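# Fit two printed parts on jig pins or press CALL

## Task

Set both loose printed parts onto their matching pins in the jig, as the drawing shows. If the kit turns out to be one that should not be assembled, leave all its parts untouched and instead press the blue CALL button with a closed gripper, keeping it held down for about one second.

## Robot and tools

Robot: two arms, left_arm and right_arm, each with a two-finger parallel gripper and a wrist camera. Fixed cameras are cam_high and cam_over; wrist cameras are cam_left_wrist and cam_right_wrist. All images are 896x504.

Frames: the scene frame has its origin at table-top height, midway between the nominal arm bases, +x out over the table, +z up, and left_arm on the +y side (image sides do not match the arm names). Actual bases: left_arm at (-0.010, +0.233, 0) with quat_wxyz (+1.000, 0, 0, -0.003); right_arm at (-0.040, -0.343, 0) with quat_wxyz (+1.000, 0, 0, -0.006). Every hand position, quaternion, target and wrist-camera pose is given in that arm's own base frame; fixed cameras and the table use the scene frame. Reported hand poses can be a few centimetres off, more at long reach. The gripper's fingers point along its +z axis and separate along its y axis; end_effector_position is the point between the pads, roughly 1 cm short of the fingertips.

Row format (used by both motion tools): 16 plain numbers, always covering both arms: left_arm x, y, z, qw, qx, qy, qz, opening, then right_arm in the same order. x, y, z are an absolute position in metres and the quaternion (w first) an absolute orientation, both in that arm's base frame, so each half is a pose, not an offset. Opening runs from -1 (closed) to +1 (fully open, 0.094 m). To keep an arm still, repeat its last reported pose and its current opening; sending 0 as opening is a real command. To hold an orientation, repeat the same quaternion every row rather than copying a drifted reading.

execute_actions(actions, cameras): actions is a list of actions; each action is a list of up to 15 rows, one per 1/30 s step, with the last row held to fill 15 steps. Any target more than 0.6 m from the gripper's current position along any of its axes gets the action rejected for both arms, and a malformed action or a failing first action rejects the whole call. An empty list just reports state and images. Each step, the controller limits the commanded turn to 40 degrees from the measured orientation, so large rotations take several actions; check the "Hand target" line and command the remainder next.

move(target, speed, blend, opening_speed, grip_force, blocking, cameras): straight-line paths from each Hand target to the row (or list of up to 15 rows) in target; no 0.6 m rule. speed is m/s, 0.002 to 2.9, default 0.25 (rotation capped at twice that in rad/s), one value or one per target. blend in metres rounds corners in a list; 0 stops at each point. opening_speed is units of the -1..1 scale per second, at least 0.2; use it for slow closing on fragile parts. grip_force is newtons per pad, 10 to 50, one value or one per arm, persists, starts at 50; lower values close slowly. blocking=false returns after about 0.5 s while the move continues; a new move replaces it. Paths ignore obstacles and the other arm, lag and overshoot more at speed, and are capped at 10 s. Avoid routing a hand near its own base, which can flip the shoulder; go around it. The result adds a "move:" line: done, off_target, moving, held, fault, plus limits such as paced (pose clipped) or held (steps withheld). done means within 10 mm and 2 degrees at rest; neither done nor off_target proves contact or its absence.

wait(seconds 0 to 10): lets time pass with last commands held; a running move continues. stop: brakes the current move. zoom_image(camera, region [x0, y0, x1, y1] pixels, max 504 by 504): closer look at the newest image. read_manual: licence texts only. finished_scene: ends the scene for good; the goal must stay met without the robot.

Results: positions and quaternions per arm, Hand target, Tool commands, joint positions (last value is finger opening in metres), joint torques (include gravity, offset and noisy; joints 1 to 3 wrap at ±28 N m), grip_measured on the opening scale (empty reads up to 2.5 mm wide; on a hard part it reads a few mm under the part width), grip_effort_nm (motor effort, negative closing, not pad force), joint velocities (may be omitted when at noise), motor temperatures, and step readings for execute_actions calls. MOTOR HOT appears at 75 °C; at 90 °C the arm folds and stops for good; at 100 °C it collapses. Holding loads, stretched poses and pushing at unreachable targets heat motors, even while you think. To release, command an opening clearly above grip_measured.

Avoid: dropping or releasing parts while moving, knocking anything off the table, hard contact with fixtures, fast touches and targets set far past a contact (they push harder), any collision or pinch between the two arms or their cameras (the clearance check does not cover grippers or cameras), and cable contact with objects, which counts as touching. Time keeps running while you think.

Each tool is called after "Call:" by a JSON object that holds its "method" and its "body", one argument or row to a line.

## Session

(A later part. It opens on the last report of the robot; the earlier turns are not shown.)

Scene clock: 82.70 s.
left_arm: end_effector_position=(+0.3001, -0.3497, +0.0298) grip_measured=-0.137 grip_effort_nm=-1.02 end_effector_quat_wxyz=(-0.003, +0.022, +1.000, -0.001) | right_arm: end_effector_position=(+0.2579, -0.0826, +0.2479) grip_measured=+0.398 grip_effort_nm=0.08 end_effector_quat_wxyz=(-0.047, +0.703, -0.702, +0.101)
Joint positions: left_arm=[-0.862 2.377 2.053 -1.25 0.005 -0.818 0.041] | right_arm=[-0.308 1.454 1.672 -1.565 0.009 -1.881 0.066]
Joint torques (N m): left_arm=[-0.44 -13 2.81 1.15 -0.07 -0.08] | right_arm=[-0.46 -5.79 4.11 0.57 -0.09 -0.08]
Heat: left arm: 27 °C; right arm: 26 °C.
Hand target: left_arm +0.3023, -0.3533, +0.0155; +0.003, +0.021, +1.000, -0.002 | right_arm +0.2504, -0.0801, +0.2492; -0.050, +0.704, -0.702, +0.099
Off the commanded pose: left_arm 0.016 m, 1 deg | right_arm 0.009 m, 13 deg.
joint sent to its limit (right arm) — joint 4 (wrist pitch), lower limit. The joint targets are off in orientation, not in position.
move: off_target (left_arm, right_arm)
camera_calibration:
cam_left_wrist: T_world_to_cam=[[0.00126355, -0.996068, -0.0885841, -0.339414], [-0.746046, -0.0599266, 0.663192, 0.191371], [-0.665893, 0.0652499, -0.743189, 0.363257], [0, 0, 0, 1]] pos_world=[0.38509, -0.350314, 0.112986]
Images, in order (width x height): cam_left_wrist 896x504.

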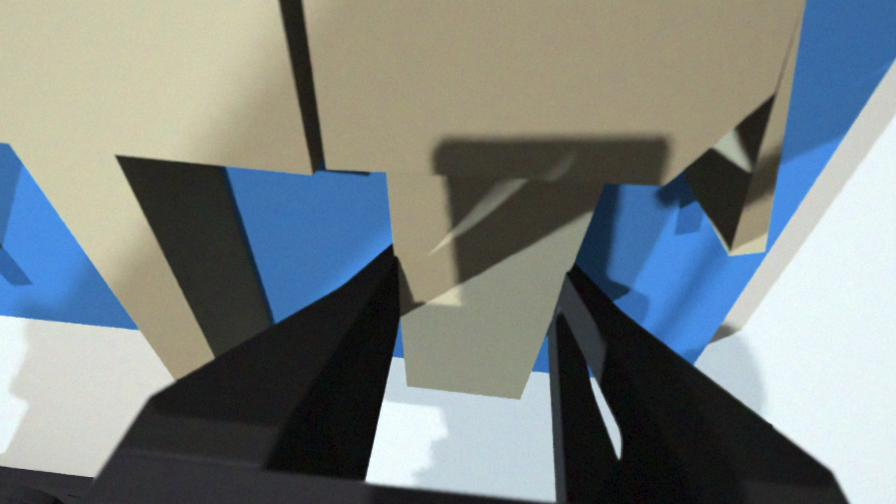

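Call:
{"method": "move", "body": {
  "target": [
    [0.302,-0.3525,0.03,0.002,0.0209,0.9998,-0.002,-0.25,0.25,-0.08,0.25,0,0.708,-0.706,0,0.4],
    [0.302,-0.3525,0.03,0.002,0.0209,0.9998,-0.002,0.1,0.25,-0.08,0.25,0,0.708,-0.706,0,0.4],
    [0.302,-0.3525,0.14,0.002,0.0209,0.9998,-0.002,0.1,0.25,-0.08,0.25,0,0.708,-0.706,0,0.4]
  ],
  "speed": 0.1,
  "opening_speed": 0.6,
  "cameras": ["cam_left_wrist","cam_high"]
}}

Call:
{"method": "move", "body": {
  "target": [0.30,0.05,0.25,0.002,0.0209,0.9998,-0.002,0.1,0.25,-0.08,0.25,0,0.708,-0.706,0,0.4],
  "speed": 0.3
}}

Call:
{"method": "zoom_image", "body": {
  "camera": "cam_over",
  "region": [480, 260, 680, 460]
}}

Call:
{"method": "zoom_image", "body": {
  "camera": "cam_high",
  "region": [370, 190, 510, 330]
}}

Scene clock: 86.63 s.
left_arm: end_effector_position=(+0.3015, -0.3514, +0.1163) grip_measured=+0.098 grip_effort_nm=0.10 end_effector_quat_wxyz=(+0.010, +0.022, +1.000, -0.015) | right_arm: end_effector_position=(+0.2579, -0.0826, +0.2479) grip_measured=+0.398 grip_effort_nm=0.08 end_effector_quat_wxyz=(-0.047, +0.703, -0.702, +0.101)
Joint positions: left_arm=[-0.862 2.38 2.405 -1.561 0.005 -0.818 0.052] | right_arm=[-0.308 1.454 1.672 -1.565 0.009 -1.881 0.066]
Joint torques (N m): left_arm=[-0.4 -18.32 6.6 0.45 -0.03 -0.05] | right_arm=[-0.47 -5.79 4.12 0.57 -0.09 -0.08]
Heat: left arm: 27 °C; right arm: 26 °C.
Hand target: left_arm +0.3014, -0.3519, +0.1392; +0.028, +0.021, +0.999, -0.031 | right_arm +0.2504, -0.0801, +0.2492; -0.050, +0.704, -0.702, +0.099
Off the commanded pose: left_arm 0.024 m, 2 deg | right_arm 0.009 m, 13 deg.
joint sent to its limit (left arm) — joint 4 (wrist pitch), lower limit. The joint targets are off in orientation, not in position.
joint sent to its limit (right arm) — joint 4 (wrist pitch), lower limit. The joint targets are off in orientation, not in position.
move: off_target (left_arm, right_arm)
camera_calibration:
cam_left_wrist: T_world_to_cam=[[0.00309726, -0.998194, -0.0599941, -0.338022], [-0.762182, -0.0411943, 0.646051, 0.148364], [-0.647356, 0.0437254, -0.760933, 0.417546], [0, 0, 0, 1]] pos_world=[0.384427, -0.349557, 0.201594]
Images, in order (width x height): cam_high 896x504, cam_left_wrist 896x504.

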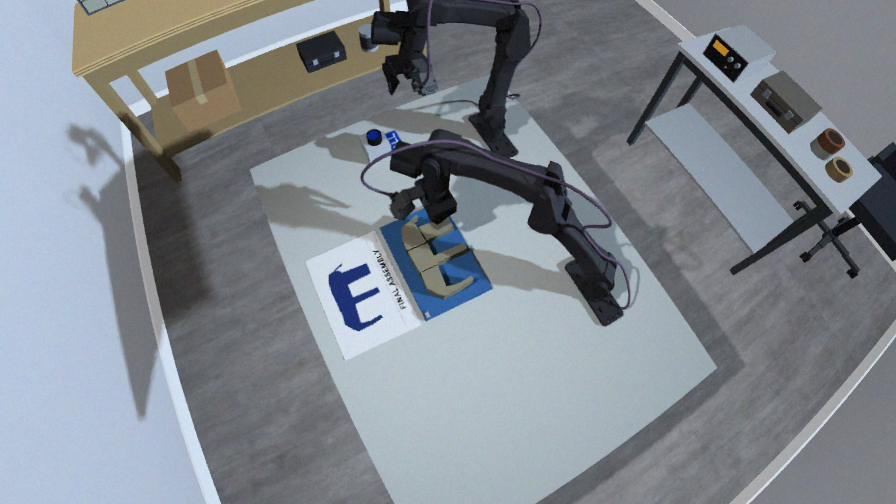

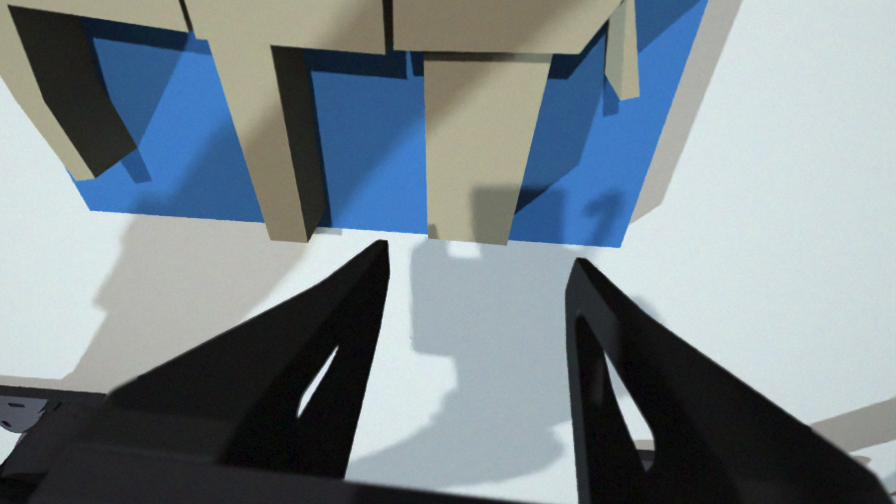

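Scene clock: 88.97 s.
left_arm: end_effector_position=(+0.2998, +0.0514, +0.2369) grip_measured=+0.098 grip_effort_nm=0.10 end_effector_quat_wxyz=(+0.088, +0.013, +0.996, +0.013) | right_arm: end_effector_position=(+0.2579, -0.0826, +0.2479) grip_measured=+0.398 grip_effort_nm=0.08 end_effector_quat_wxyz=(-0.047, +0.703, -0.702, +0.101)
Joint positions: left_arm=[0.17 1.604 1.776 -1.564 0.006 0.194 0.052] | right_arm=[-0.308 1.454 1.672 -1.565 0.009 -1.881 0.066]
Joint torques (N m): left_arm=[-0.5 -8.53 7.23 0.84 0.03 0.08] | right_arm=[-0.47 -5.79 4.12 0.57 -0.09 -0.08]
Heat: left arm: 26 °C; right arm: 26 °C.
Hand target: left_arm +0.2998, +0.0500, +0.2491; +0.107, +0.020, +0.994, +0.017 | right_arm +0.2504, -0.0801, +0.2492; -0.050, +0.704, -0.702, +0.099
Off the commanded pose: left_arm 0.013 m, 10 deg | right_arm 0.009 m, 13 deg.
joint sent to its limit (left arm) — joint 4 (wrist pitch), lower limit. The joint targets are off in orientation, not in position.
joint sent to its limit (right arm) — joint 4 (wrist pitch), lower limit. The joint targets are off in orientation, not in position.
move: off_target (left_arm, right_arm)
camera_calibration:
cam_left_wrist: T_world_to_cam=[[0.0382289, -0.993314, -0.108927, 0.0721029], [-0.852758, -0.089253, 0.514624, 0.14657], [-0.520905, 0.0732145, -0.850469, 0.472349], [0, 0, 0, 1]] pos_world=[0.368282, 0.0501198, 0.334144]
cam_right_wrist: T_world_to_cam=[[0.988415, 0.0659505, 0.136699, -0.278406], [-0.0530585, -0.69369, 0.718316, -0.211639], [0.1422, -0.717248, -0.682155, 0.19073], [0, 0, 0, 1]] pos_world=[0.236829, 0.00835013, 0.320189]

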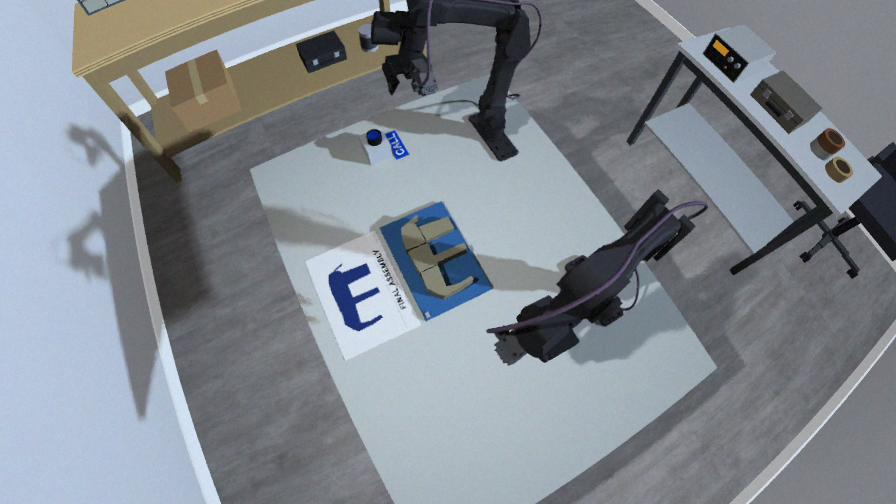

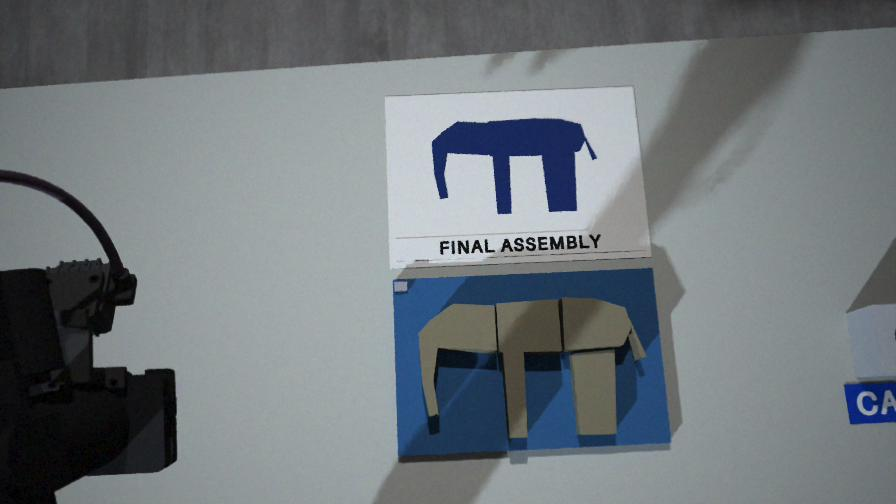

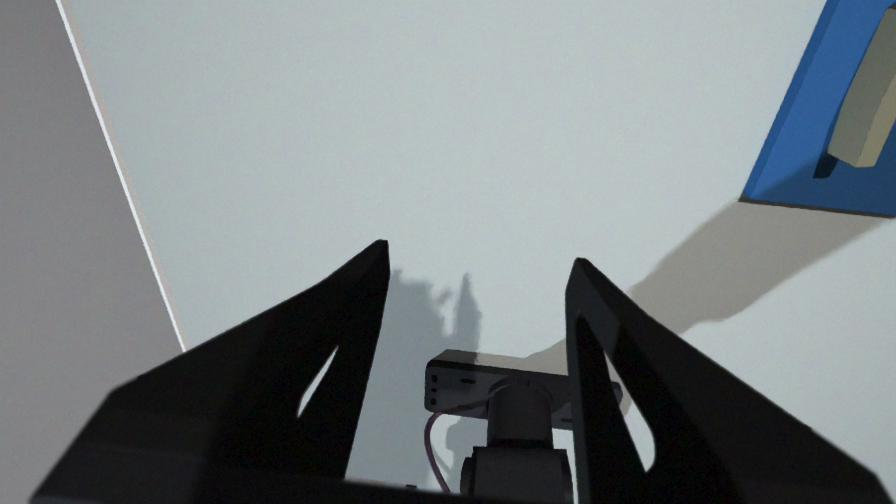

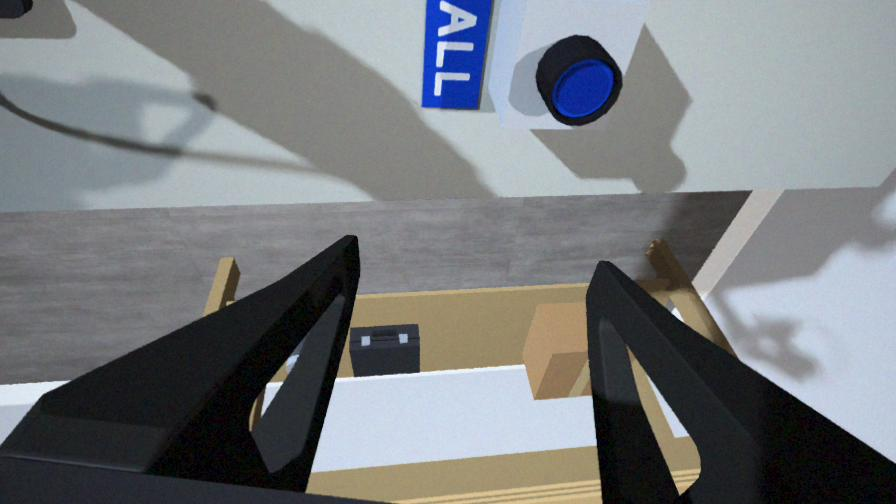

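Scaled by 2.520 from the camera's 896x504 image, which has a finer 1280x720 frame.

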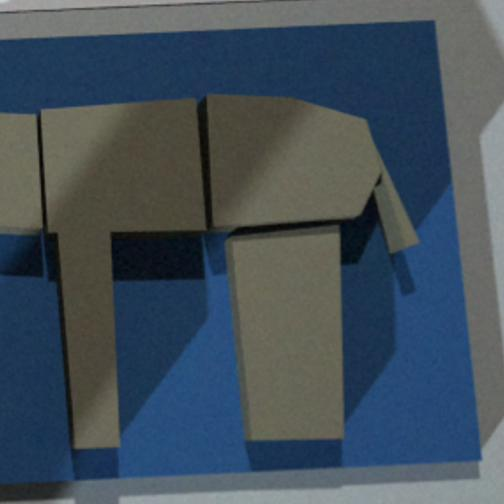

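Scaled by 3.600 from the camera's 896x504 image, which has a finer 1280x720 frame.

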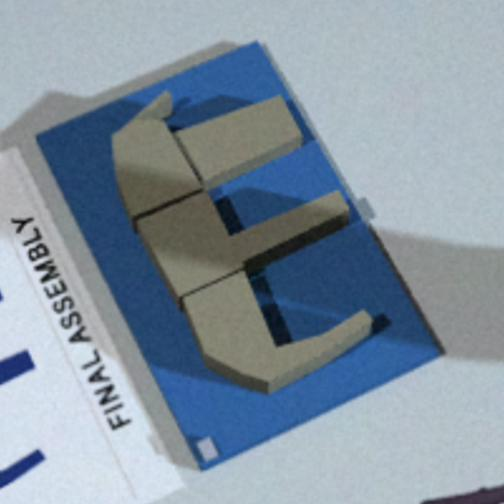

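Call:
{"method": "finished_scene", "body": {

}}

The scene is finished: the task was done.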